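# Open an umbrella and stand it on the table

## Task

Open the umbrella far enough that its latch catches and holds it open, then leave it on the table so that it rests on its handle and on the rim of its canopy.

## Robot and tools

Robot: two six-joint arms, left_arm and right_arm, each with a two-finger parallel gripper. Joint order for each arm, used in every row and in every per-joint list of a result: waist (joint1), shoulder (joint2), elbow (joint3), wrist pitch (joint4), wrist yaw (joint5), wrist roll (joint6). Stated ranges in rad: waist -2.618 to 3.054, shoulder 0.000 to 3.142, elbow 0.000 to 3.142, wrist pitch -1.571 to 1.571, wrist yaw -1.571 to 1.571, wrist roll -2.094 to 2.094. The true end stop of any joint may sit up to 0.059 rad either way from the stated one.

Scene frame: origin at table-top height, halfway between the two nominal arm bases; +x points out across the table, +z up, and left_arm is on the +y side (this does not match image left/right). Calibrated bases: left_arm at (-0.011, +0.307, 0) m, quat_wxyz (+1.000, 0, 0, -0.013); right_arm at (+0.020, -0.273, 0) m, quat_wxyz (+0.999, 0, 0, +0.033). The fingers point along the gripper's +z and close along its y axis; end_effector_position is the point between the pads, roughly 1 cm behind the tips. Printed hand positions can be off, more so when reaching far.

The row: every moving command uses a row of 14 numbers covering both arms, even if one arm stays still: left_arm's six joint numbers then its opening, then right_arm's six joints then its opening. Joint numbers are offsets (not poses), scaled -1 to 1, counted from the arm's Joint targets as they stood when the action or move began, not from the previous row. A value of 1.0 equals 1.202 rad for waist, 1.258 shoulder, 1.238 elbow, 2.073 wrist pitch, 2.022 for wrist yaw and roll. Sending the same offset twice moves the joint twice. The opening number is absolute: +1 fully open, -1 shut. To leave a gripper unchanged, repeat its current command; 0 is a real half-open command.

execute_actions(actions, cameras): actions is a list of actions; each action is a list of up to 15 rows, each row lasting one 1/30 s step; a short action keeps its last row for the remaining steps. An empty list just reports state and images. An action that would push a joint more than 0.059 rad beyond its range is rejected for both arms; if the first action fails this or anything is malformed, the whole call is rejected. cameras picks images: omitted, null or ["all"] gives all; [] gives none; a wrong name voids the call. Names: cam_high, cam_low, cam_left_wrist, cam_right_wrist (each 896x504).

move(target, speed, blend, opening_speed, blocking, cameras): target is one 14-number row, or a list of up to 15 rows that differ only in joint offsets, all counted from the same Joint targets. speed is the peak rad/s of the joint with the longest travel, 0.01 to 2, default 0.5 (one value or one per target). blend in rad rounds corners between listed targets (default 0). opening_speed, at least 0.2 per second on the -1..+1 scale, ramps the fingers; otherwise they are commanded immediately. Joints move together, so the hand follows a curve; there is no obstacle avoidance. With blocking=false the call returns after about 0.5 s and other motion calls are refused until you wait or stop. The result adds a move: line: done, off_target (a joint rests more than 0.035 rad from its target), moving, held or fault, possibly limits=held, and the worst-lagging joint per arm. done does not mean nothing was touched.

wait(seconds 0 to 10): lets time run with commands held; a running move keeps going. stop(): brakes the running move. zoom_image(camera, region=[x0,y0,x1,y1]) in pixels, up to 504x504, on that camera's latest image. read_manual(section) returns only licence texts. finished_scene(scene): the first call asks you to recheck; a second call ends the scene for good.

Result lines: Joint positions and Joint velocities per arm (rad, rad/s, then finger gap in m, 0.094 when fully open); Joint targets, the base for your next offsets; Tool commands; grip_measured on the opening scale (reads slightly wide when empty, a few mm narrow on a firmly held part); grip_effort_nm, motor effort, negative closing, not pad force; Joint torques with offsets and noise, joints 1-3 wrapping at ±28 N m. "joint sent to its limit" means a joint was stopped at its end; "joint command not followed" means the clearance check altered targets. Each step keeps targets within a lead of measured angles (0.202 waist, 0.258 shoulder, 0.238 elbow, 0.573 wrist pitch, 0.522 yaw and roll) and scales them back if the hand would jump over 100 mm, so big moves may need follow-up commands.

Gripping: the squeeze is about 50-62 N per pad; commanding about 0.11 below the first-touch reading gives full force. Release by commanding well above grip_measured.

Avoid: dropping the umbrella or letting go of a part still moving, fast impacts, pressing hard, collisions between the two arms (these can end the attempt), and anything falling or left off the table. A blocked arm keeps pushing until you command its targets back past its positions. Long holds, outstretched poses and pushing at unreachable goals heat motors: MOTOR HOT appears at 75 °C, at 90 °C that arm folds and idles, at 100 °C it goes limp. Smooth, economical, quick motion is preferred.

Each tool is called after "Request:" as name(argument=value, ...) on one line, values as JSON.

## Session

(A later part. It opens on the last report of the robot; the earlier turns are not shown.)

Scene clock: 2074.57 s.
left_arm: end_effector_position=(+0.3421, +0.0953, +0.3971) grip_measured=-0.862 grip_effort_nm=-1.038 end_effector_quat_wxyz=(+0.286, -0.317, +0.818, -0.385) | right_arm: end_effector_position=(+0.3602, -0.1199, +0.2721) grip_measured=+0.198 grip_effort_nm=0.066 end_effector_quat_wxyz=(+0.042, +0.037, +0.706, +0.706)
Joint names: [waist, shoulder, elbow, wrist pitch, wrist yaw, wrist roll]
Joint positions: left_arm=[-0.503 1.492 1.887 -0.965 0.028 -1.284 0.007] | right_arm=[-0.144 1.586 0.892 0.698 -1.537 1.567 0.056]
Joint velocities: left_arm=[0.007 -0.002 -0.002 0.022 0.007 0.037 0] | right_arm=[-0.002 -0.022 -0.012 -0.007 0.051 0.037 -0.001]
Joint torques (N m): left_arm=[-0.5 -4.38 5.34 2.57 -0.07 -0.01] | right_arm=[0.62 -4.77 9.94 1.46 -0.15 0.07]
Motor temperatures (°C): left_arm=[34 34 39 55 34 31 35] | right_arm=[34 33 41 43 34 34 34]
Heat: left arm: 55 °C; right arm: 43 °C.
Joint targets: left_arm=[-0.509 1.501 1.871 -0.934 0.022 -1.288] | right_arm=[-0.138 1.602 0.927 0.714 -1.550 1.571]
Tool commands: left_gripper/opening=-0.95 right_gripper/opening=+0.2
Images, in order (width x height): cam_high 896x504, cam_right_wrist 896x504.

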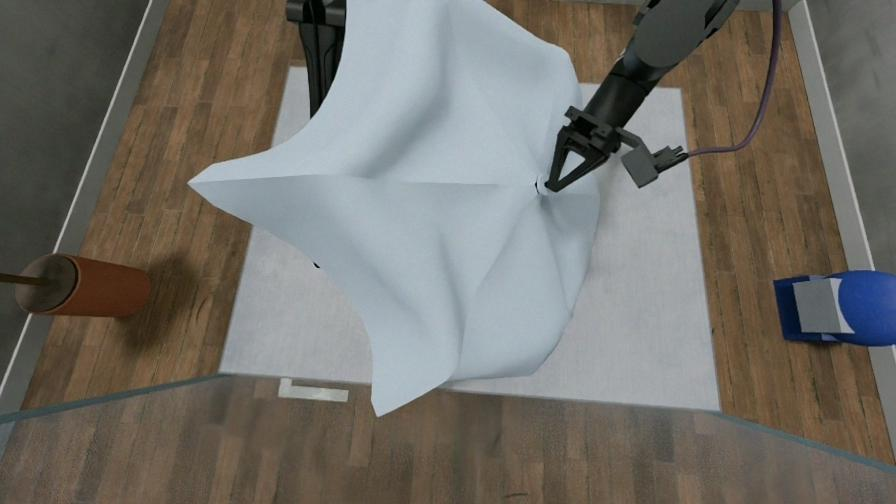

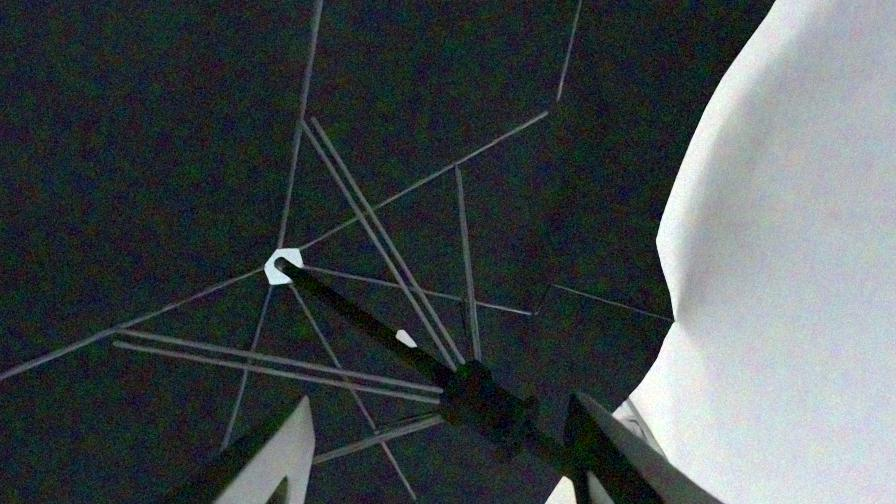

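Request:
move(target=[[0,0,0,0,0,0,-0.95,-0.0092,-0.2627,-0.2625,-0.0217,0.0351,-0.7151,0.2],[0,0,0,0,0,0,-0.95,-0.1348,-0.7965,-0.4661,-0.1032,0.0346,-0.7102,0.2]], speed=0.7, blend=0.05, cameras=["cam_low"])

Scene clock: 2239.97 s.
left_arm: end_effector_position=(+0.3421, +0.0953, +0.3971) grip_measured=-0.862 grip_effort_nm=-1.038 end_effector_quat_wxyz=(+0.286, -0.317, +0.818, -0.385) | right_arm: end_effector_position=(+0.1949, -0.1302, +0.2936) grip_measured=+0.198 grip_effort_nm=0.071 end_effector_quat_wxyz=(+0.605, -0.450, +0.534, +0.382)
Joint names: [waist, shoulder, elbow, wrist pitch, wrist yaw, wrist roll]
Joint positions: left_arm=[-0.503 1.492 1.887 -0.965 0.028 -1.284 0.007] | right_arm=[-0.294 0.611 0.37 0.522 -1.488 0.143 0.056]
Joint velocities: left_arm=[0.002 -0.007 0.017 -0.037 -0.022 0.007 0] | right_arm=[-0.012 -0.002 0.002 0.022 -0.022 0.051 0.001]
Joint torques (N m): left_arm=[-0.47 -4.38 5.33 2.56 -0.06 0] | right_arm=[-0.61 -0.12 5.45 1.02 0.26 -0.06]
Motor temperatures (°C): left_arm=[34 34 39 57 33 31 35] | right_arm=[34 34 40 42 33 34 34]
Heat: left arm: 57 °C; right arm: 42 °C.
Joint targets: left_arm=[-0.509 1.501 1.871 -0.934 0.022 -1.288] | right_arm=[-0.300 0.601 0.349 0.500 -1.480 0.135]
move: done
Images, in order (width x height): cam_low 896x504.

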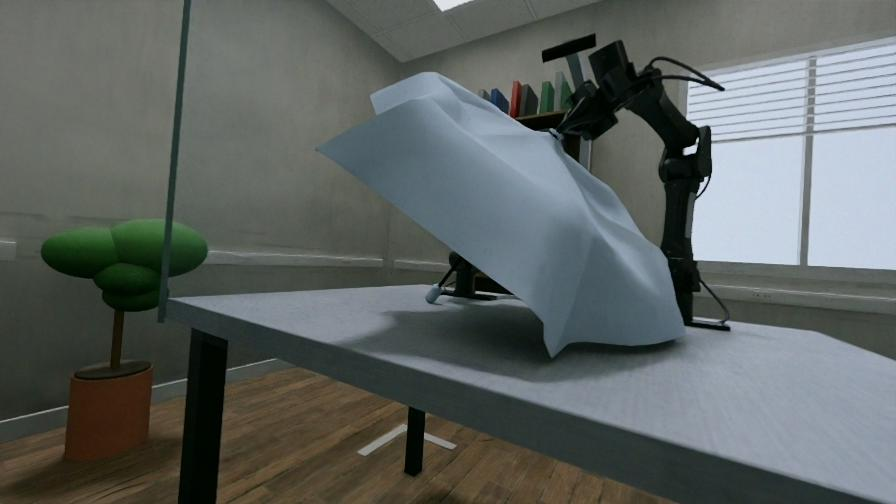

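Request:
move(target=[[-0.0025,0.0851,0.2221,-0.0815,-0.001,-0.0005,-0.95,0,0,0,0,0,0,0.2],[-0.2413,-0.0763,0.0848,-0.1124,-0.1652,-0.1098,-0.95,0,0,0,0,0,0,0.2],[-0.6131,-0.0970,0.1268,-0.2528,-0.3769,-0.3145,-0.95,0,0,0,0,0,0,0.2]], speed=0.35, blend=0.05, cameras=["cam_low", "cam_high"])

Scene clock: 2246.30 s.
left_arm: end_effector_position=(+0.1829, +0.0775, +0.4073) grip_measured=-0.868 grip_effort_nm=-1.028 end_effector_quat_wxyz=(+0.318, -0.392, +0.800, -0.325) | right_arm: end_effector_position=(+0.1949, -0.1303, +0.2934) grip_measured=+0.198 grip_effort_nm=0.061 end_effector_quat_wxyz=(+0.604, -0.450, +0.535, +0.382)
Joint names: [waist, shoulder, elbow, wrist pitch, wrist yaw, wrist roll]
Joint positions: left_arm=[-1.24 1.401 1.996 -1.472 -0.703 -1.913 0.006] | right_arm=[-0.294 0.611 0.37 0.52 -1.488 0.143 0.056]
Joint velocities: left_arm=[-0.007 -0.002 0.002 -0.022 -0.022 0.007 0.001] | right_arm=[-0.012 -0.012 -0.007 -0.081 -0.037 -0.125 0]
Joint torques (N m): left_arm=[-0.49 -4.96 7.9 1.89 -0.67 -0.06] | right_arm=[-0.57 -0.09 5.42 1.03 0.27 -0.06]
Motor temperatures (°C): left_arm=[34 34 39 56 33 31 35] | right_arm=[34 33 40 41 33 34 34]
Heat: left arm: 56 °C; right arm: 41 °C.
Joint targets: left_arm=[-1.246 1.379 2.028 -1.458 -0.740 -1.924] | right_arm=[-0.300 0.601 0.349 0.500 -1.480 0.135]
move: off_target (left_arm); left_arm: the wrist yaw is farthest, 0.037 rad from its target
Images, in order (width x height): cam_high 896x504, cam_low 896x504.

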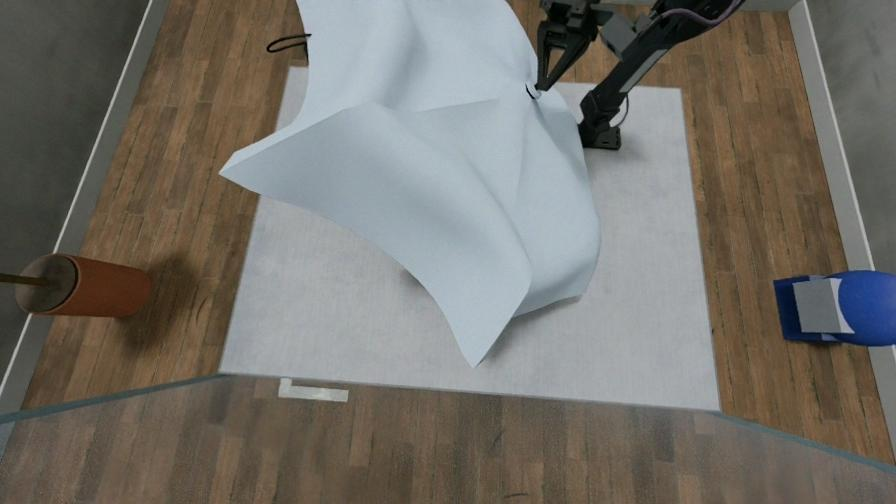

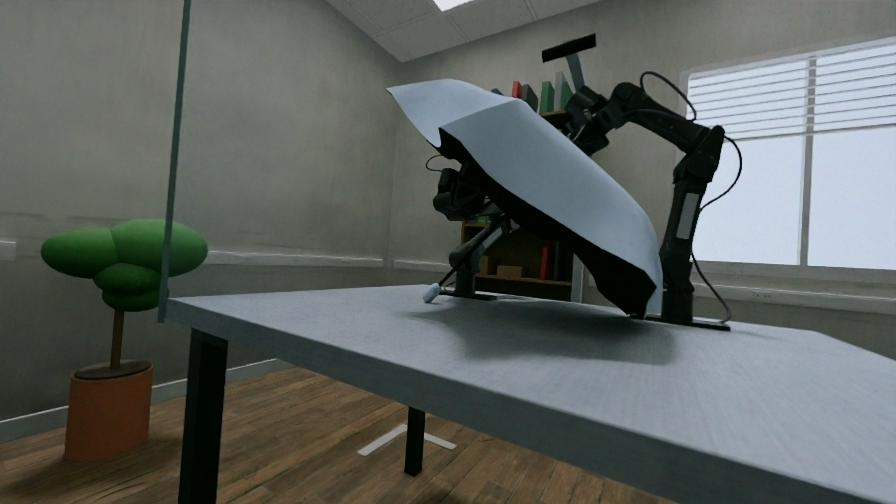

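Request:
move(target=[-0.0071,-0.0827,-0.2036,0.0714,-0.0099,-0.0054,-0.95,0,0,0,0,0,0,0.2], speed=0.25, cameras=["cam_low", "cam_right_wrist"])

Scene clock: 2255.43 s.
left_arm: end_effector_position=(+0.1861, +0.0883, +0.4007) grip_measured=-0.868 grip_effort_nm=-1.038 end_effector_quat_wxyz=(+0.337, -0.405, +0.772, -0.354) | right_arm: end_effector_position=(+0.1949, -0.1303, +0.2934) grip_measured=+0.198 grip_effort_nm=0.066 end_effector_quat_wxyz=(+0.604, -0.450, +0.535, +0.382)
Joint names: [waist, shoulder, elbow, wrist pitch, wrist yaw, wrist roll]
Joint positions: left_arm=[-1.247 1.283 1.797 -1.321 -0.763 -1.919 0.006] | right_arm=[-0.294 0.611 0.37 0.52 -1.488 0.143 0.056]
Joint velocities: left_arm=[-0.007 -0.002 0.022 -0.081 -0.081 0.037 0] | right_arm=[-0.007 0.002 -0.007 0.051 -0.007 0.022 0]
Joint torques (N m): left_arm=[-0.69 -3.22 4.04 1.94 -0.32 -0.14] | right_arm=[-0.58 -0.16 5.5 1.04 0.26 -0.07]
Motor temperatures (°C): left_arm=[34 34 39 55 33 31 35] | right_arm=[34 33 39 41 33 34 34]
Heat: left arm: 55 °C; right arm: 41 °C.
Joint targets: left_arm=[-1.255 1.275 1.776 -1.310 -0.760 -1.935] | right_arm=[-0.300 0.601 0.349 0.500 -1.480 0.135]
move: done
Images, in order (width x height): cam_low 896x504, cam_right_wrist 896x504.

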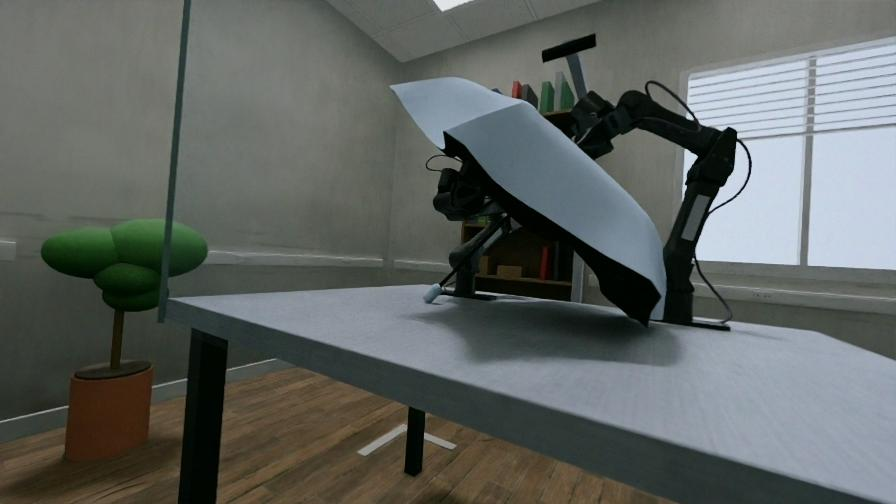

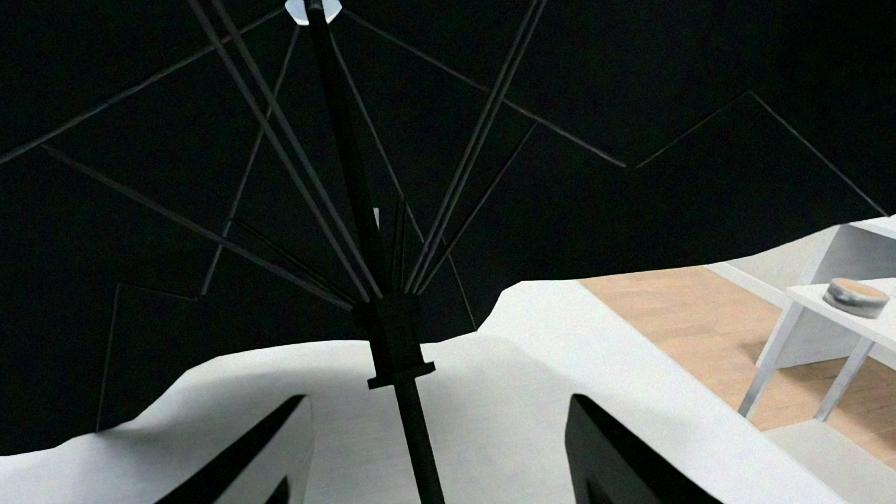

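Request:
move(target=[0,0,0,0,0,0,-0.95,0.1032,0.4086,0.1696,0.0463,0.0148,-0.0668,0.0], speed=0.5, cameras=["cam_right_wrist"])

Scene clock: 2290.70 s.
left_arm: end_effector_position=(+0.1861, +0.0883, +0.4006) grip_measured=-0.868 grip_effort_nm=-1.033 end_effector_quat_wxyz=(+0.337, -0.405, +0.772, -0.354) | right_arm: end_effector_position=(+0.2688, -0.1226, +0.2695) grip_measured=+0.002 grip_effort_nm=-0.144 end_effector_quat_wxyz=(+0.550, -0.437, +0.556, +0.444)
Joint names: [waist, shoulder, elbow, wrist pitch, wrist yaw, wrist roll]
Joint positions: left_arm=[-1.247 1.283 1.797 -1.321 -0.764 -1.919 0.006] | right_arm=[-0.182 1.109 0.523 0.584 -1.461 0.012 0.047]
Joint velocities: left_arm=[-0.007 0.012 0.007 -0.007 -0.022 0.007 0] | right_arm=[-0.012 0.002 -0.002 -0.007 0.007 0.037 0]
Joint torques (N m): left_arm=[-0.73 -3.21 4.07 1.94 -0.3 -0.14] | right_arm=[0.59 -1.89 10.32 1.48 0.11 -0.11]
Motor temperatures (°C): left_arm=[34 34 38 52 33 31 35] | right_arm=[34 33 39 40 33 34 34]
Heat: left arm: 52 °C; right arm: 40 °C.
Joint targets: left_arm=[-1.255 1.275 1.776 -1.310 -0.760 -1.935] | right_arm=[-0.176 1.114 0.560 0.595 -1.450 -0.001]
move: off_target (right_arm); right_arm: the elbow is farthest, 0.036 rad from its target
Images, in order (width x height): cam_right_wrist 896x504.

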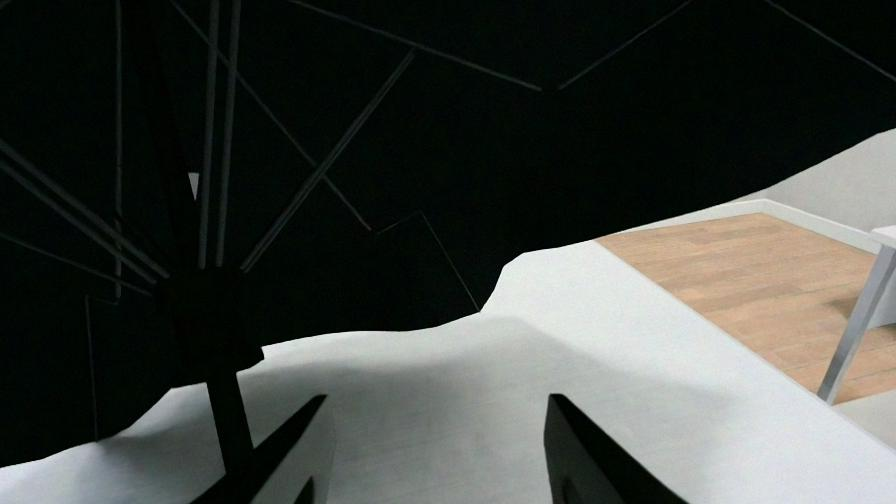

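Request:
move(target=[[0,0,0,0,0,0,-0.95,-0.0137,-0.1479,-0.1050,-0.0613,-0.0277,-0.0054,0.0],[0,0,0,0,0,0,-0.95,0.1547,0.0278,-0.1955,0.1061,-0.0153,-0.0005,0.0]], speed=0.3, blend=0.03, cameras=["cam_right_wrist"])

Scene clock: 2309.33 s.
left_arm: end_effector_position=(+0.1861, +0.0883, +0.4006) grip_measured=-0.868 grip_effort_nm=-1.033 end_effector_quat_wxyz=(+0.337, -0.405, +0.772, -0.354) | right_arm: end_effector_position=(+0.2151, -0.0801, +0.2234) grip_measured=+0.002 grip_effort_nm=-0.159 end_effector_quat_wxyz=(+0.502, -0.497, +0.503, +0.498)
Joint names: [waist, shoulder, elbow, wrist pitch, wrist yaw, wrist roll]
Joint positions: left_arm=[-1.247 1.283 1.797 -1.321 -0.764 -1.919 0.006] | right_arm=[0.005 1.142 0.337 0.805 -1.49 0.001 0.047]
Joint velocities: left_arm=[-0.007 -0.002 0.002 -0.037 -0.022 0.022 0] | right_arm=[0.017 0.007 0.002 -0.007 -0.022 -0.007 -0.001]
Joint torques (N m): left_arm=[-0.7 -3.19 4.1 1.93 -0.29 -0.13] | right_arm=[0.54 -1.52 4.94 1.44 0.09 -0.01]
Motor temperatures (°C): left_arm=[34 34 38 51 33 31 35] | right_arm=[34 33 41 41 33 34 34]
Heat: left arm: 51 °C; right arm: 41 °C.
Joint targets: left_arm=[-1.255 1.275 1.776 -1.310 -0.760 -1.935] | right_arm=[0.010 1.150 0.317 0.816 -1.481 -0.002]
move: done
Images, in order (width x height): cam_right_wrist 896x504.

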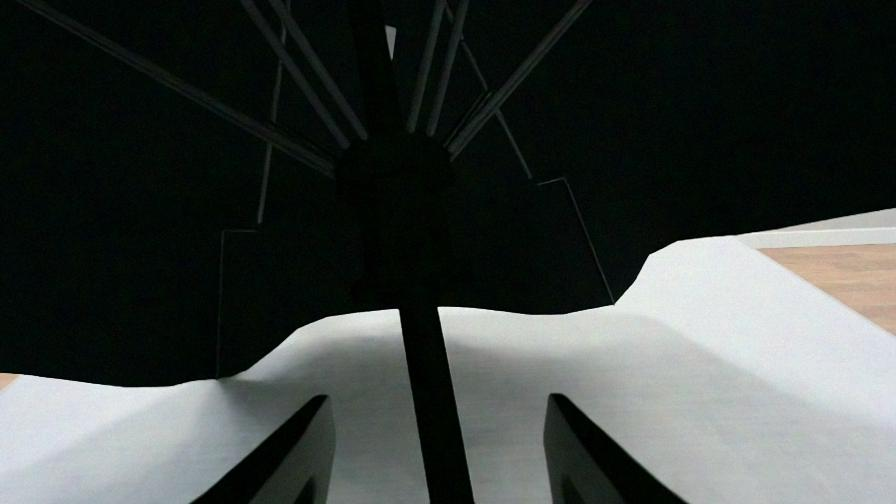

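Request:
move(target=[0,0,0,0,0,0,-0.95,0,0,0,0,0,0,-0.64], opening_speed=1.0, cameras=[])

Request:
move(target=[0,0,0,0,0,0,-0.95,0.0183,-0.1749,-0.0727,-0.0714,0.0059,0,-0.64], speed=0.15, cameras=["cam_right_wrist", "cam_low"])

Scene clock: 2320.87 s.
left_arm: end_effector_position=(+0.1861, +0.0883, +0.4006) grip_measured=-0.868 grip_effort_nm=-1.033 end_effector_quat_wxyz=(+0.337, -0.405, +0.772, -0.354) | right_arm: end_effector_position=(+0.2151, -0.0801, +0.2235) grip_measured=-0.638 grip_effort_nm=-0.144 end_effector_quat_wxyz=(+0.502, -0.497, +0.503, +0.498)
Joint names: [waist, shoulder, elbow, wrist pitch, wrist yaw, wrist roll]
Joint positions: left_arm=[-1.247 1.283 1.797 -1.321 -0.764 -1.919 0.006] | right_arm=[0.005 1.142 0.337 0.805 -1.49 0.001 0.017]
Joint velocities: left_arm=[0.002 -0.017 -0.017 0.007 -0.007 -0.037 -0.001] | right_arm=[-0.022 -0.027 -0.017 -0.007 0.007 0.037 -0.001]
Joint torques (N m): left_arm=[-0.69 -3.23 4.07 1.93 -0.3 -0.13] | right_arm=[0.51 -1.63 4.94 1.43 0.08 -0.01]
Motor temperatures (°C): left_arm=[34 34 38 51 33 31 35] | right_arm=[34 33 40 41 33 34 34]
Heat: left arm: 51 °C; right arm: 41 °C.
Joint targets: left_arm=[-1.255 1.275 1.776 -1.310 -0.760 -1.935] | right_arm=[0.010 1.150 0.317 0.815 -1.481 -0.002]
move: done
No camera images: "cameras" was empty.

Scene clock: 2322.73 s.
left_arm: end_effector_position=(+0.1832, +0.0850, +0.3951) grip_measured=-0.868 grip_effort_nm=-1.038 end_effector_quat_wxyz=(+0.326, -0.401, +0.781, -0.351) | right_arm: end_effector_position=(+0.1848, -0.0795, +0.2219) grip_measured=-0.638 grip_effort_nm=-0.149 end_effector_quat_wxyz=(+0.505, -0.496, +0.504, +0.496)
Joint names: [waist, shoulder, elbow, wrist pitch, wrist yaw, wrist roll]
Joint positions: left_arm=[-1.247 1.283 1.789 -1.323 -0.735 -1.919 0.006] | right_arm=[0.023 0.944 0.25 0.696 -1.465 0.001 0.017]
Joint velocities: left_arm=[-0.002 0.002 0.002 -0.066 0.037 -0.007 0.001] | right_arm=[0.007 -0.022 0.002 -0.007 0.037 -0.066 -0.001]
Joint torques (N m): left_arm=[-0.69 -3.23 4.78 1.95 -0.57 -0.14] | right_arm=[0.92 -2.1 5.01 1.11 -0.08 -0.02]
Motor temperatures (°C): left_arm=[34 34 38 51 33 31 35] | right_arm=[34 33 40 41 33 34 34]
Heat: left arm: 51 °C; right arm: 41 °C.
Joint targets: left_arm=[-1.255 1.275 1.776 -1.310 -0.760 -1.935] | right_arm=[0.032 0.930 0.227 0.667 -1.469 -0.002]
move: done
Images, in order (width x height): cam_low 896x504, cam_right_wrist 896x504.

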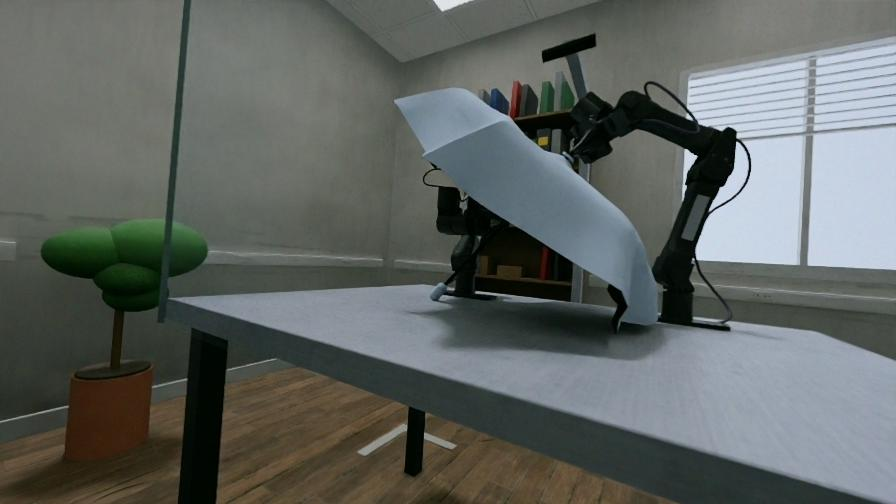

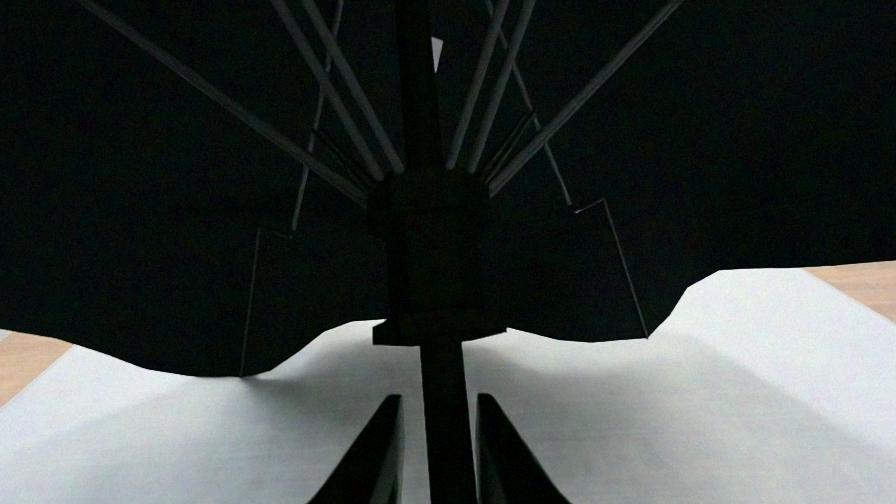

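Request:
move(target=[0,0,0,0,0,0,-0.95,0.0058,-0.0580,-0.0242,-0.0236,0.0020,0,-0.64], speed=0.15, cameras=[])

Request:
move(target=[0,0,0,0,0,0,-0.95,0,0,0,0,0,0,-0.82], opening_speed=0.3, cameras=["cam_right_wrist"])

Scene clock: 2362.13 s.
left_arm: end_effector_position=(+0.1811, +0.0834, +0.3937) grip_measured=-0.868 grip_effort_nm=-1.038 end_effector_quat_wxyz=(+0.320, -0.398, +0.785, -0.351) | right_arm: end_effector_position=(+0.1734, -0.0793, +0.2198) grip_measured=-0.638 grip_effort_nm=-0.149 end_effector_quat_wxyz=(+0.503, -0.496, +0.504, +0.497)
Joint names: [waist, shoulder, elbow, wrist pitch, wrist yaw, wrist roll]
Joint positions: left_arm=[-1.25 1.283 1.789 -1.326 -0.724 -1.919 0.006] | right_arm=[0.03 0.869 0.22 0.648 -1.461 0.001 0.017]
Joint velocities: left_arm=[0.002 0.002 0.012 0.066 0.022 0.037 0] | right_arm=[-0.012 0.002 -0.002 0.037 0.037 -0.022 -0.001]
Joint torques (N m): left_arm=[-0.38 -3.25 4.78 1.99 -0.68 -0.14] | right_arm=[0.87 -1.59 5.09 1.11 -0.06 -0.01]
Motor temperatures (°C): left_arm=[34 34 38 50 33 31 35] | right_arm=[34 33 38 39 33 34 34]
Heat: left arm: 50 °C; right arm: 39 °C.
Joint targets: left_arm=[-1.255 1.275 1.776 -1.310 -0.760 -1.935] | right_arm=[0.039 0.857 0.198 0.619 -1.465 -0.002]
move: off_target (left_arm); left_arm: the wrist yaw is farthest, 0.036 rad from its target
No camera images: "cameras" was empty.

Scene clock: 2363.10 s.
left_arm: end_effector_position=(+0.1807, +0.0847, +0.3925) grip_measured=-0.868 grip_effort_nm=-1.043 end_effector_quat_wxyz=(+0.321, -0.397, +0.786, -0.347) | right_arm: end_effector_position=(+0.1716, -0.0789, +0.2196) grip_measured=-0.816 grip_effort_nm=-0.593 end_effector_quat_wxyz=(+0.503, -0.501, +0.499, +0.497)
Joint names: [waist, shoulder, elbow, wrist pitch, wrist yaw, wrist roll]
Joint positions: left_arm=[-1.25 1.283 1.789 -1.335 -0.724 -1.92 0.006] | right_arm=[0.033 0.869 0.22 0.646 -1.468 -0.012 0.009]
Joint velocities: left_arm=[-0.007 -0.002 -0.002 -0.007 -0.022 -0.037 -0.001] | right_arm=[-0.012 -0.007 -0.007 -0.022 -0.007 0.066 0.007]
Joint torques (N m): left_arm=[-0.38 -3.26 4.77 2.06 -0.68 -0.13] | right_arm=[0.61 -1.58 5.05 1.12 0.03 0.12]
Motor temperatures (°C): left_arm=[34 34 38 50 33 31 35] | right_arm=[34 33 38 39 33 34 34]
Heat: left arm: 50 °C; right arm: 39 °C.
Joint targets: left_arm=[-1.255 1.275 1.776 -1.310 -0.760 -1.935] | right_arm=[0.039 0.857 0.198 0.619 -1.465 -0.001]
move: off_target (left_arm); left_arm: the wrist yaw is farthest, 0.036 rad from its target
Images, in order (width x height): cam_right_wrist 896x504.

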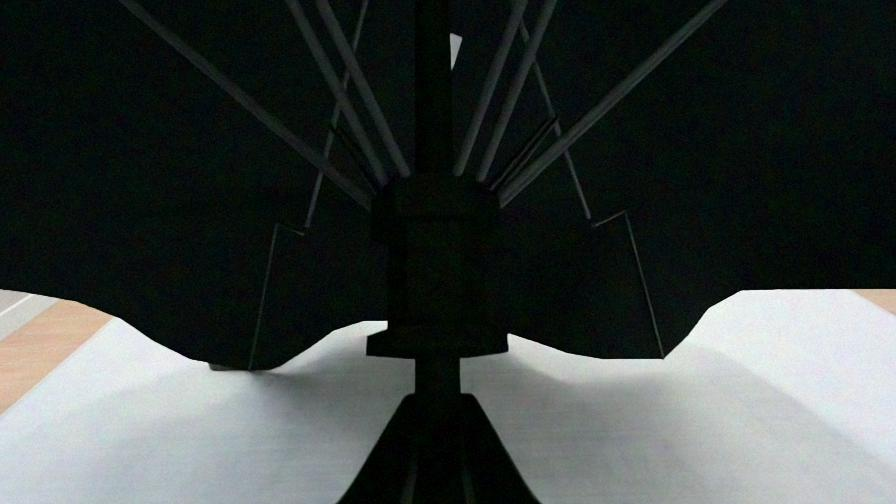

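Request:
move(target=[0,0,0,0,0,0,-0.25,0,0,0,0,0,0,-0.82], opening_speed=0.6, cameras=["cam_left_wrist", "cam_low"])

Scene clock: 2366.40 s.
left_arm: end_effector_position=(+0.1841, +0.0821, +0.3988) grip_measured=-0.251 grip_effort_nm=0.066 end_effector_quat_wxyz=(+0.323, -0.409, +0.772, -0.363) | right_arm: end_effector_position=(+0.1710, -0.0788, +0.2172) grip_measured=-0.820 grip_effort_nm=-0.872 end_effector_quat_wxyz=(+0.498, -0.498, +0.503, +0.501)
Joint names: [waist, shoulder, elbow, wrist pitch, wrist yaw, wrist roll]
Joint positions: left_arm=[-1.25 1.283 1.789 -1.301 -0.742 -1.935 0.035] | right_arm=[0.033 0.869 0.216 0.633 -1.468 -0.013 0.008]
Joint velocities: left_arm=[0.002 -0.007 0.002 -0.022 -0.037 -0.022 0] | right_arm=[0.007 -0.002 -0.012 0.022 -0.081 0.022 -0.003]
Joint torques (N m): left_arm=[-0.39 -3.25 4.81 1.74 -0.48 0.05] | right_arm=[0.57 -1.59 5.46 1.24 0.02 0.14]
Motor temperatures (°C): left_arm=[34 34 38 50 33 31 35] | right_arm=[34 33 38 39 33 34 34]
Heat: left arm: 50 °C; right arm: 39 °C.
Joint targets: left_arm=[-1.255 1.275 1.776 -1.310 -0.760 -1.935] | right_arm=[0.039 0.857 0.198 0.619 -1.465 -0.001]
move: done
Images, in order (width x height): cam_low 896x504, cam_left_wrist 896x504.

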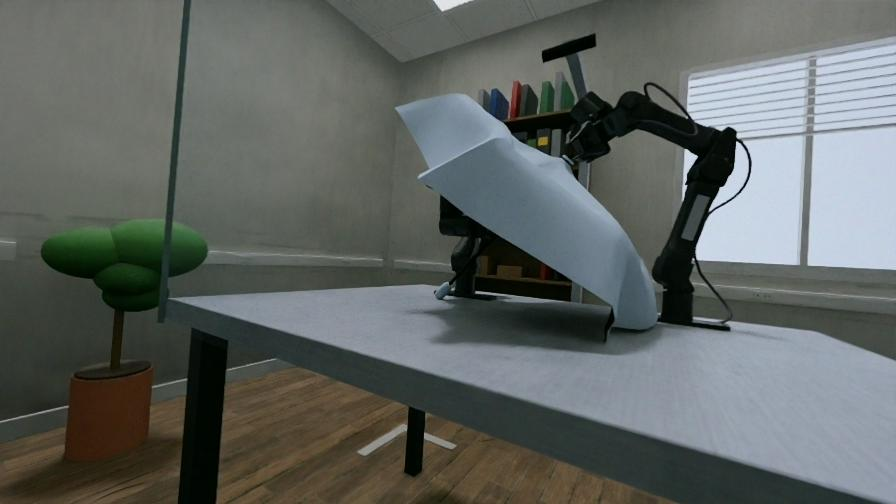

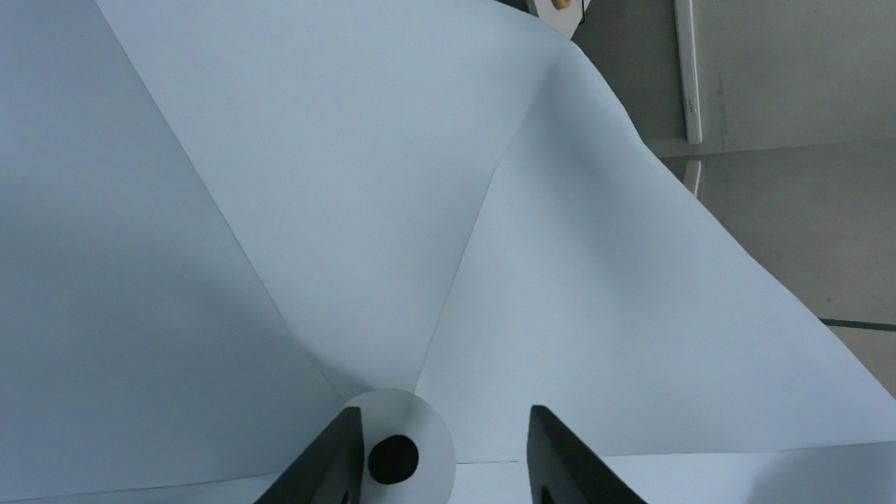

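Request:
zoom_image(camera="cam_left_wrist", region=[260, 370, 600, 504])

Scaled by 1.482 from the camera's 896x504 image, which has a finer 1280x720 frame.

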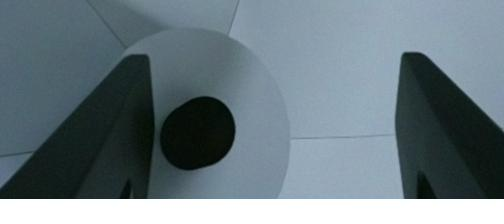

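Request:
move(target=[[-0.2080,-0.0914,0.0396,-0.0555,-0.0519,0,0.0,0,0,0,0,0,0,-0.82],[0.4243,-0.3975,-0.1906,0.1640,0.4377,0.3635,0.0,0,0,0,0,0,0,-0.82]], speed=[0.2, 0.6], blend=0.02, cameras=["cam_left_wrist"])

Scene clock: 2382.93 s.
left_arm: end_effector_position=(+0.1239, +0.1449, +0.4696) grip_measured=-0.001 grip_effort_nm=0.056 end_effector_quat_wxyz=(+0.305, -0.130, +0.763, -0.555) | right_arm: end_effector_position=(+0.1709, -0.0788, +0.2171) grip_measured=-0.818 grip_effort_nm=-0.847 end_effector_quat_wxyz=(+0.498, -0.498, +0.503, +0.501)
Joint names: [waist, shoulder, elbow, wrist pitch, wrist yaw, wrist roll]
Joint positions: left_arm=[-0.753 0.785 1.555 -0.971 0.119 -1.213 0.047] | right_arm=[0.033 0.869 0.216 0.633 -1.468 -0.013 0.009]
Joint velocities: left_arm=[0.007 -0.002 -0.012 -0.007 0.081 0.066 0] | right_arm=[-0.007 -0.002 -0.007 0.051 0.022 -0.081 -0.003]
Joint torques (N m): left_arm=[0.73 0.88 3.81 2.44 0.05 0.16] | right_arm=[0.53 -1.59 5.39 1.23 0 0.12]
Motor temperatures (°C): left_arm=[34 34 38 50 33 31 34] | right_arm=[34 33 38 39 33 34 34]
Heat: left arm: 50 °C; right arm: 39 °C.
Joint targets: left_arm=[-0.745 0.775 1.540 -0.970 0.125 -1.200] | right_arm=[0.039 0.857 0.197 0.619 -1.465 -0.001]
move: done
Images, in order (width x height): cam_left_wrist 896x504.

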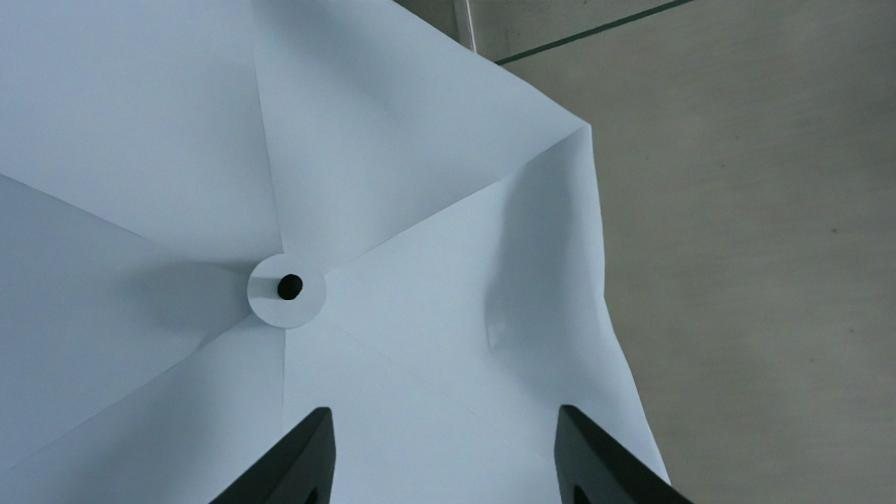

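Request:
zoom_image(camera="cam_left_wrist", region=[220, 230, 360, 350])

Scaled by 3.600 from the camera's 896x504 image, which has a finer 1280x720 frame.

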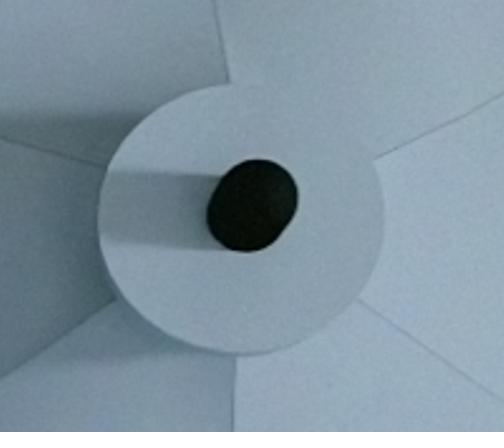

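Request:
move(target=[[0.9900,-0.0517,-0.2423,0.0603,0.5687,0.3462,0.0,0,0,0,0,0,0,-0.82],[0.7346,0.0644,-0.4822,0.4260,0.6860,0.5935,0.0,0,0,0,0,0,0,-0.82]], speed=0.6, blend=0.05, cameras=["cam_left_wrist"])

Scene clock: 2412.07 s.
left_arm: end_effector_position=(+0.1755, +0.1509, +0.4047) grip_measured=-0.001 grip_effort_nm=0.056 end_effector_quat_wxyz=(+0.547, +0.455, +0.541, -0.448) | right_arm: end_effector_position=(+0.1709, -0.0788, +0.2171) grip_measured=-0.820 grip_effort_nm=-0.877 end_effector_quat_wxyz=(+0.498, -0.498, +0.503, +0.501)
Joint names: [waist, shoulder, elbow, wrist pitch, wrist yaw, wrist roll]
Joint positions: left_arm=[0.146 0.856 0.96 -0.084 1.505 -0.006 0.047] | right_arm=[0.033 0.869 0.216 0.633 -1.468 -0.013 0.008]
Joint velocities: left_arm=[0.007 -0.002 0.007 0.007 -0.022 -0.022 0.001] | right_arm=[-0.002 -0.007 0.007 -0.037 -0.007 0.022 -0.004]
Joint torques (N m): left_arm=[-0.64 -0.54 5.57 1.64 0.04 0.1] | right_arm=[0.58 -1.61 5.41 1.22 0 0.13]
Motor temperatures (°C): left_arm=[34 34 38 53 32 31 33] | right_arm=[34 33 38 39 33 34 35]
Heat: left arm: 53 °C; right arm: 39 °C.
Joint targets: left_arm=[0.138 0.856 0.943 -0.087 1.512 0.000] | right_arm=[0.039 0.857 0.197 0.619 -1.465 -0.001]
move: done
Images, in order (width x height): cam_left_wrist 896x504.

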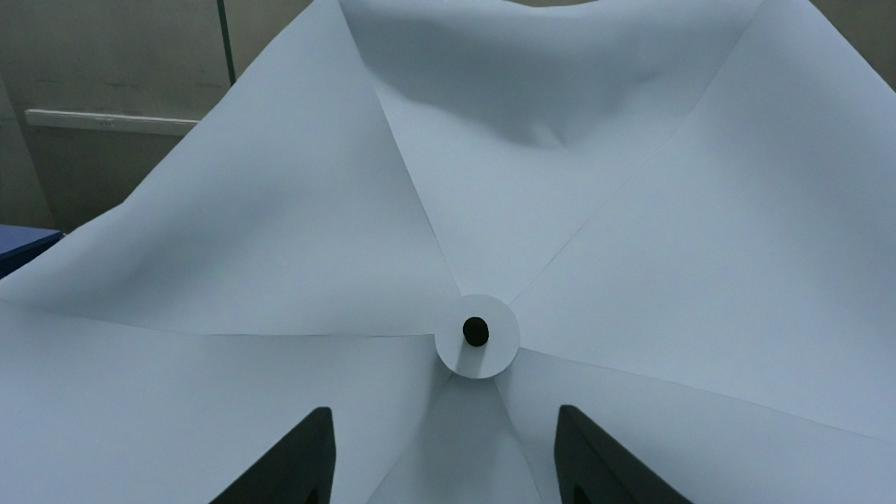

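Request:
move(target=[-0.0557,0.2440,0.4750,-0.6300,-0.0930,0.5005,0.0,0,0,0,0,0,0,-0.82], speed=0.6, cameras=["cam_left_wrist"])

Scene clock: 2454.63 s.
left_arm: end_effector_position=(+0.1812, +0.1450, +0.4027) grip_measured=-0.001 grip_effort_nm=0.056 end_effector_quat_wxyz=(+0.483, +0.497, +0.600, -0.399) | right_arm: end_effector_position=(+0.1709, -0.0788, +0.2171) grip_measured=-0.820 grip_effort_nm=-0.877 end_effector_quat_wxyz=(+0.498, -0.498, +0.503, +0.501)
Joint names: [waist, shoulder, elbow, wrist pitch, wrist yaw, wrist roll]
Joint positions: left_arm=[0.079 1.156 1.508 -1.37 1.315 1.006 0.047] | right_arm=[0.033 0.869 0.216 0.633 -1.468 -0.013 0.008]
Joint velocities: left_arm=[0.002 -0.012 -0.012 0.037 -0.037 0.081 -0.001] | right_arm=[-0.002 0.012 -0.017 0.066 -0.066 -0.051 -0.003]
Joint torques (N m): left_arm=[-0.65 -1.33 7.83 1.08 0.59 0.12] | right_arm=[0.55 -1.58 5.44 1.23 0.03 0.13]
Motor temperatures (°C): left_arm=[34 33 39 48 32 31 33] | right_arm=[34 33 38 39 33 34 35]
Heat: left arm: 48 °C; right arm: 39 °C.
Joint targets: left_arm=[0.071 1.163 1.531 -1.393 1.324 1.012] | right_arm=[0.039 0.857 0.197 0.619 -1.465 -0.001]
move: done
Images, in order (width x height): cam_left_wrist 896x504.

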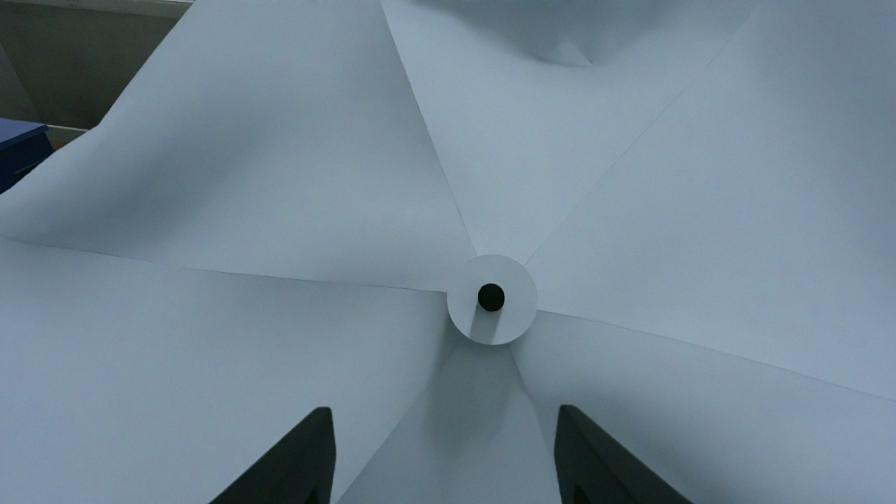

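Request:
execute_actions(actions=[], cameras=["cam_left_wrist"])

Scene clock: 2471.30 s.
left_arm: end_effector_position=(+0.1812, +0.1451, +0.4026) grip_measured=-0.001 grip_effort_nm=0.056 end_effector_quat_wxyz=(+0.483, +0.497, +0.601, -0.398) | right_arm: end_effector_position=(+0.1709, -0.0788, +0.2171) grip_measured=-0.820 grip_effort_nm=-0.882 end_effector_quat_wxyz=(+0.498, -0.498, +0.503, +0.501)
Joint names: [waist, shoulder, elbow, wrist pitch, wrist yaw, wrist roll]
Joint positions: left_arm=[0.079 1.156 1.508 -1.371 1.315 1.006 0.047] | right_arm=[0.033 0.869 0.216 0.633 -1.468 -0.013 0.008]
Joint velocities: left_arm=[-0.007 0.007 0.007 0.051 -0.037 -0.007 0] | right_arm=[0.007 0.007 -0.012 -0.037 -0.022 -0.051 -0.003]
Joint torques (N m): left_arm=[-0.66 -1.32 7.84 1.09 0.58 0.11] | right_arm=[0.59 -1.55 5.48 1.24 0.01 0.11]
Motor temperatures (°C): left_arm=[34 33 39 46 32 31 32] | right_arm=[34 33 38 39 33 34 35]
Heat: left arm: 46 °C; right arm: 39 °C.
Joint targets: left_arm=[0.071 1.163 1.531 -1.392 1.324 1.012] | right_arm=[0.039 0.857 0.197 0.619 -1.465 -0.001]
Tool commands: left_gripper/opening=+0.0 right_gripper/opening=-0.82
Images, in order (width x height): cam_left_wrist 896x504.

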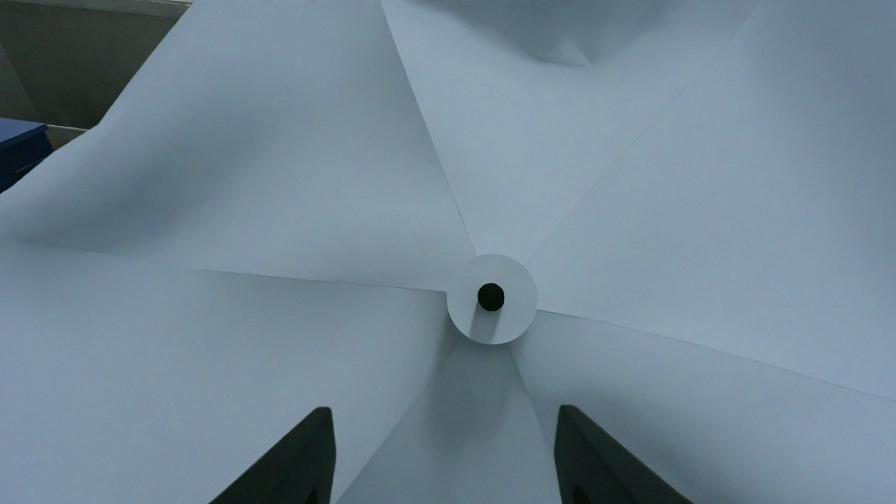

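Request:
move(target=[-0.1431, 0.0397, 0.0105, 0.0569, -0.0272, -0.0425, 0.0, 0, 0, 0, 0, 0, 0, -0.82], speed=0.2, cameras=["cam_left_wrist"])

Scene clock: 2485.90 s.
left_arm: end_effector_position=(+0.1791, +0.1136, +0.3957) grip_measured=-0.001 grip_effort_nm=0.051 end_effector_quat_wxyz=(+0.445, +0.540, +0.577, -0.421) | right_arm: end_effector_position=(+0.1709, -0.0788, +0.2171) grip_measured=-0.819 grip_effort_nm=-0.867 end_effector_quat_wxyz=(+0.498, -0.498, +0.503, +0.501)
Joint names: [waist, shoulder, elbow, wrist pitch, wrist yaw, wrist roll]
Joint positions: left_arm=[-0.094 1.207 1.52 -1.273 1.261 0.932 0.047] | right_arm=[0.033 0.869 0.216 0.633 -1.468 -0.013 0.008]
Joint velocities: left_arm=[-0.002 0.007 -0.012 0.022 -0.051 0.037 0] | right_arm=[-0.012 -0.002 0.007 -0.037 -0.007 0.007 -0.003]
Joint torques (N m): left_arm=[-0.53 -1.88 8.14 1.39 0.55 0] | right_arm=[0.51 -1.57 5.49 1.24 0.01 0.12]
Motor temperatures (°C): left_arm=[34 33 39 45 33 31 32] | right_arm=[34 33 38 39 33 34 35]
Heat: left arm: 45 °C; right arm: 39 °C.
Joint targets: left_arm=[-0.101 1.213 1.544 -1.275 1.269 0.926] | right_arm=[0.039 0.857 0.197 0.619 -1.465 -0.001]
move: done
Images, in order (width x height): cam_left_wrist 896x504.

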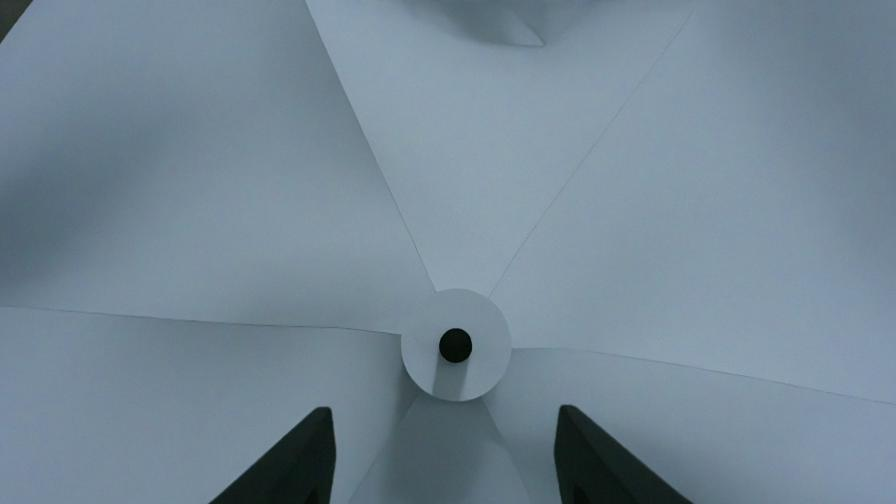

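Request:
move(target=[-0.0765, 0.0215, 0.0057, 0.0314, -0.0143, -0.0227, 0.0, 0, 0, 0, 0, 0, 0, -0.82], speed=0.15, cameras=["cam_left_wrist"])

Scene clock: 2500.37 s.
left_arm: end_effector_position=(+0.1772, +0.0952, +0.3937) grip_measured=-0.001 grip_effort_nm=0.051 end_effector_quat_wxyz=(+0.430, +0.562, +0.562, -0.429) | right_arm: end_effector_position=(+0.1709, -0.0788, +0.2171) grip_measured=-0.816 grip_effort_nm=-0.711 end_effector_quat_wxyz=(+0.498, -0.498, +0.503, +0.501)
Joint names: [waist, shoulder, elbow, wrist pitch, wrist yaw, wrist roll]
Joint positions: left_arm=[-0.186 1.232 1.527 -1.208 1.232 0.886 0.047] | right_arm=[0.033 0.869 0.216 0.633 -1.468 -0.013 0.009]
Joint velocities: left_arm=[0.002 -0.002 0.012 0.007 0.037 0.051 0] | right_arm=[-0.002 -0.017 -0.007 -0.007 0.051 -0.037 -0.001]
Joint torques (N m): left_arm=[-0.61 -2.09 8.21 1.46 0.51 -0.01] | right_arm=[0.54 -1.61 5.41 1.24 0.02 0.12]
Motor temperatures (°C): left_arm=[34 33 39 45 33 31 32] | right_arm=[34 33 38 39 33 34 35]
Heat: left arm: 45 °C; right arm: 39 °C.
Joint targets: left_arm=[-0.193 1.240 1.551 -1.209 1.240 0.880] | right_arm=[0.039 0.857 0.197 0.619 -1.465 -0.001]
move: done
Images, in order (width x height): cam_left_wrist 896x504.

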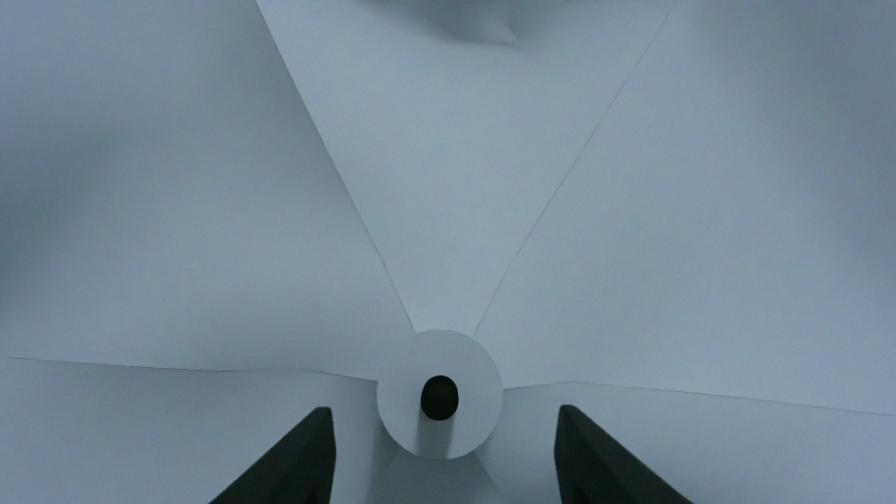

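Request:
move(target=[-0.0419, -0.0286, -0.067, 0.0671, -0.0148, -0.0598, 0.0, 0, 0, 0, 0, 0, 0, -0.82], speed=0.12, cameras=["cam_left_wrist"])

Scene clock: 2518.17 s.
left_arm: end_effector_position=(+0.1808, +0.0840, +0.3927) grip_measured=-0.001 grip_effort_nm=0.056 end_effector_quat_wxyz=(+0.431, +0.560, +0.561, -0.431) | right_arm: end_effector_position=(+0.1709, -0.0788, +0.2171) grip_measured=-0.816 grip_effort_nm=-0.808 end_effector_quat_wxyz=(+0.498, -0.498, +0.503, +0.501)
Joint names: [waist, shoulder, elbow, wrist pitch, wrist yaw, wrist roll]
Joint positions: left_arm=[-0.236 1.219 1.487 -1.069 1.204 0.765 0.047] | right_arm=[0.033 0.869 0.216 0.633 -1.468 -0.013 0.009]
Joint velocities: left_arm=[0.012 -0.007 -0.002 -0.037 0.11 0.007 0] | right_arm=[-0.017 -0.002 0.007 -0.022 -0.081 0.007 0]
Joint torques (N m): left_arm=[-0.65 -3.86 4.98 1.58 0.45 0] | right_arm=[0.53 -1.58 5.46 1.23 0.02 0.12]
Motor temperatures (°C): left_arm=[34 34 40 45 33 31 32] | right_arm=[34 33 37 39 33 34 35]
Heat: left arm: 45 °C; right arm: 39 °C.
Joint targets: left_arm=[-0.243 1.204 1.468 -1.070 1.210 0.759] | right_arm=[0.039 0.857 0.197 0.619 -1.465 -0.001]
move: done
Images, in order (width x height): cam_left_wrist 896x504.

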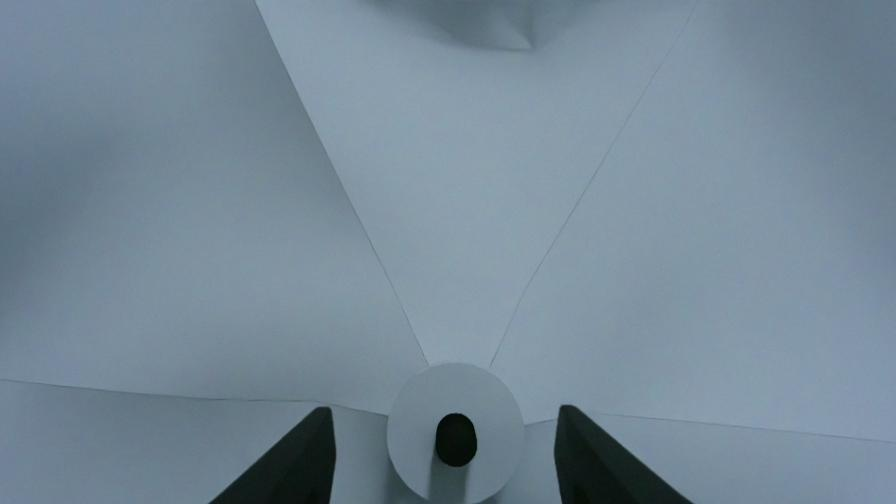

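Request:
move(target=[-0.0106, -0.0093, -0.0134, 0.0159, -0.0045, -0.0121, -0.55, 0, 0, 0, 0, 0, 0, -0.82], speed=0.1, opening_speed=0.6, cameras=["cam_left_wrist"])

Scene clock: 2530.70 s.
left_arm: end_effector_position=(+0.1795, +0.0818, +0.3923) grip_measured=-0.549 grip_effort_nm=-0.076 end_effector_quat_wxyz=(+0.432, +0.561, +0.560, -0.430) | right_arm: end_effector_position=(+0.1709, -0.0788, +0.2171) grip_measured=-0.820 grip_effort_nm=-0.882 end_effector_quat_wxyz=(+0.498, -0.498, +0.503, +0.501)
Joint names: [waist, shoulder, elbow, wrist pitch, wrist yaw, wrist roll]
Joint positions: left_arm=[-0.248 1.207 1.47 -1.036 1.195 0.74 0.021] | right_arm=[0.033 0.869 0.216 0.633 -1.468 -0.013 0.008]
Joint velocities: left_arm=[-0.007 -0.012 -0.002 -0.066 -0.066 -0.066 0.001] | right_arm=[-0.017 0.007 -0.027 0.022 0.007 0.051 -0.003]
Joint torques (N m): left_arm=[-0.64 -3.78 5.04 1.63 0.45 -0.03] | right_arm=[0.57 -1.59 5.44 1.24 0 0.13]
Motor temperatures (°C): left_arm=[34 34 39 45 33 31 32] | right_arm=[34 33 37 39 33 34 35]
Heat: left arm: 45 °C; right arm: 39 °C.
Joint targets: left_arm=[-0.256 1.192 1.452 -1.038 1.201 0.735] | right_arm=[0.039 0.857 0.197 0.619 -1.465 -0.001]
move: done
Images, in order (width x height): cam_left_wrist 896x504.

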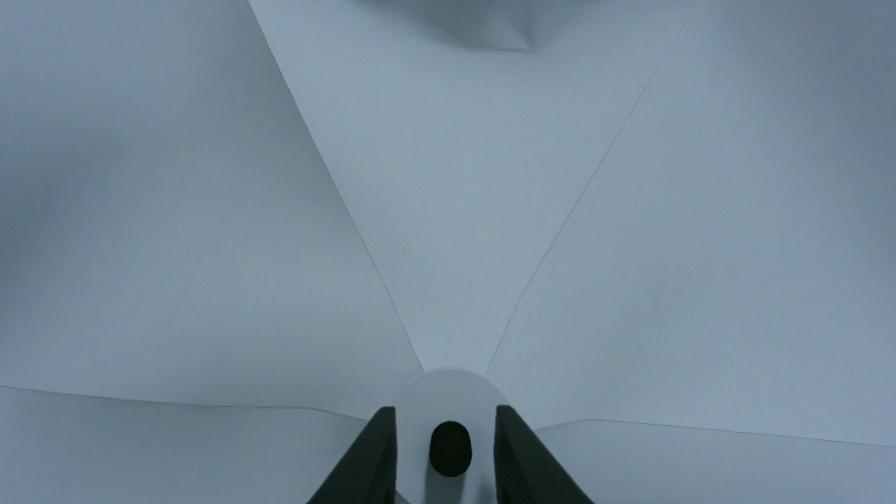

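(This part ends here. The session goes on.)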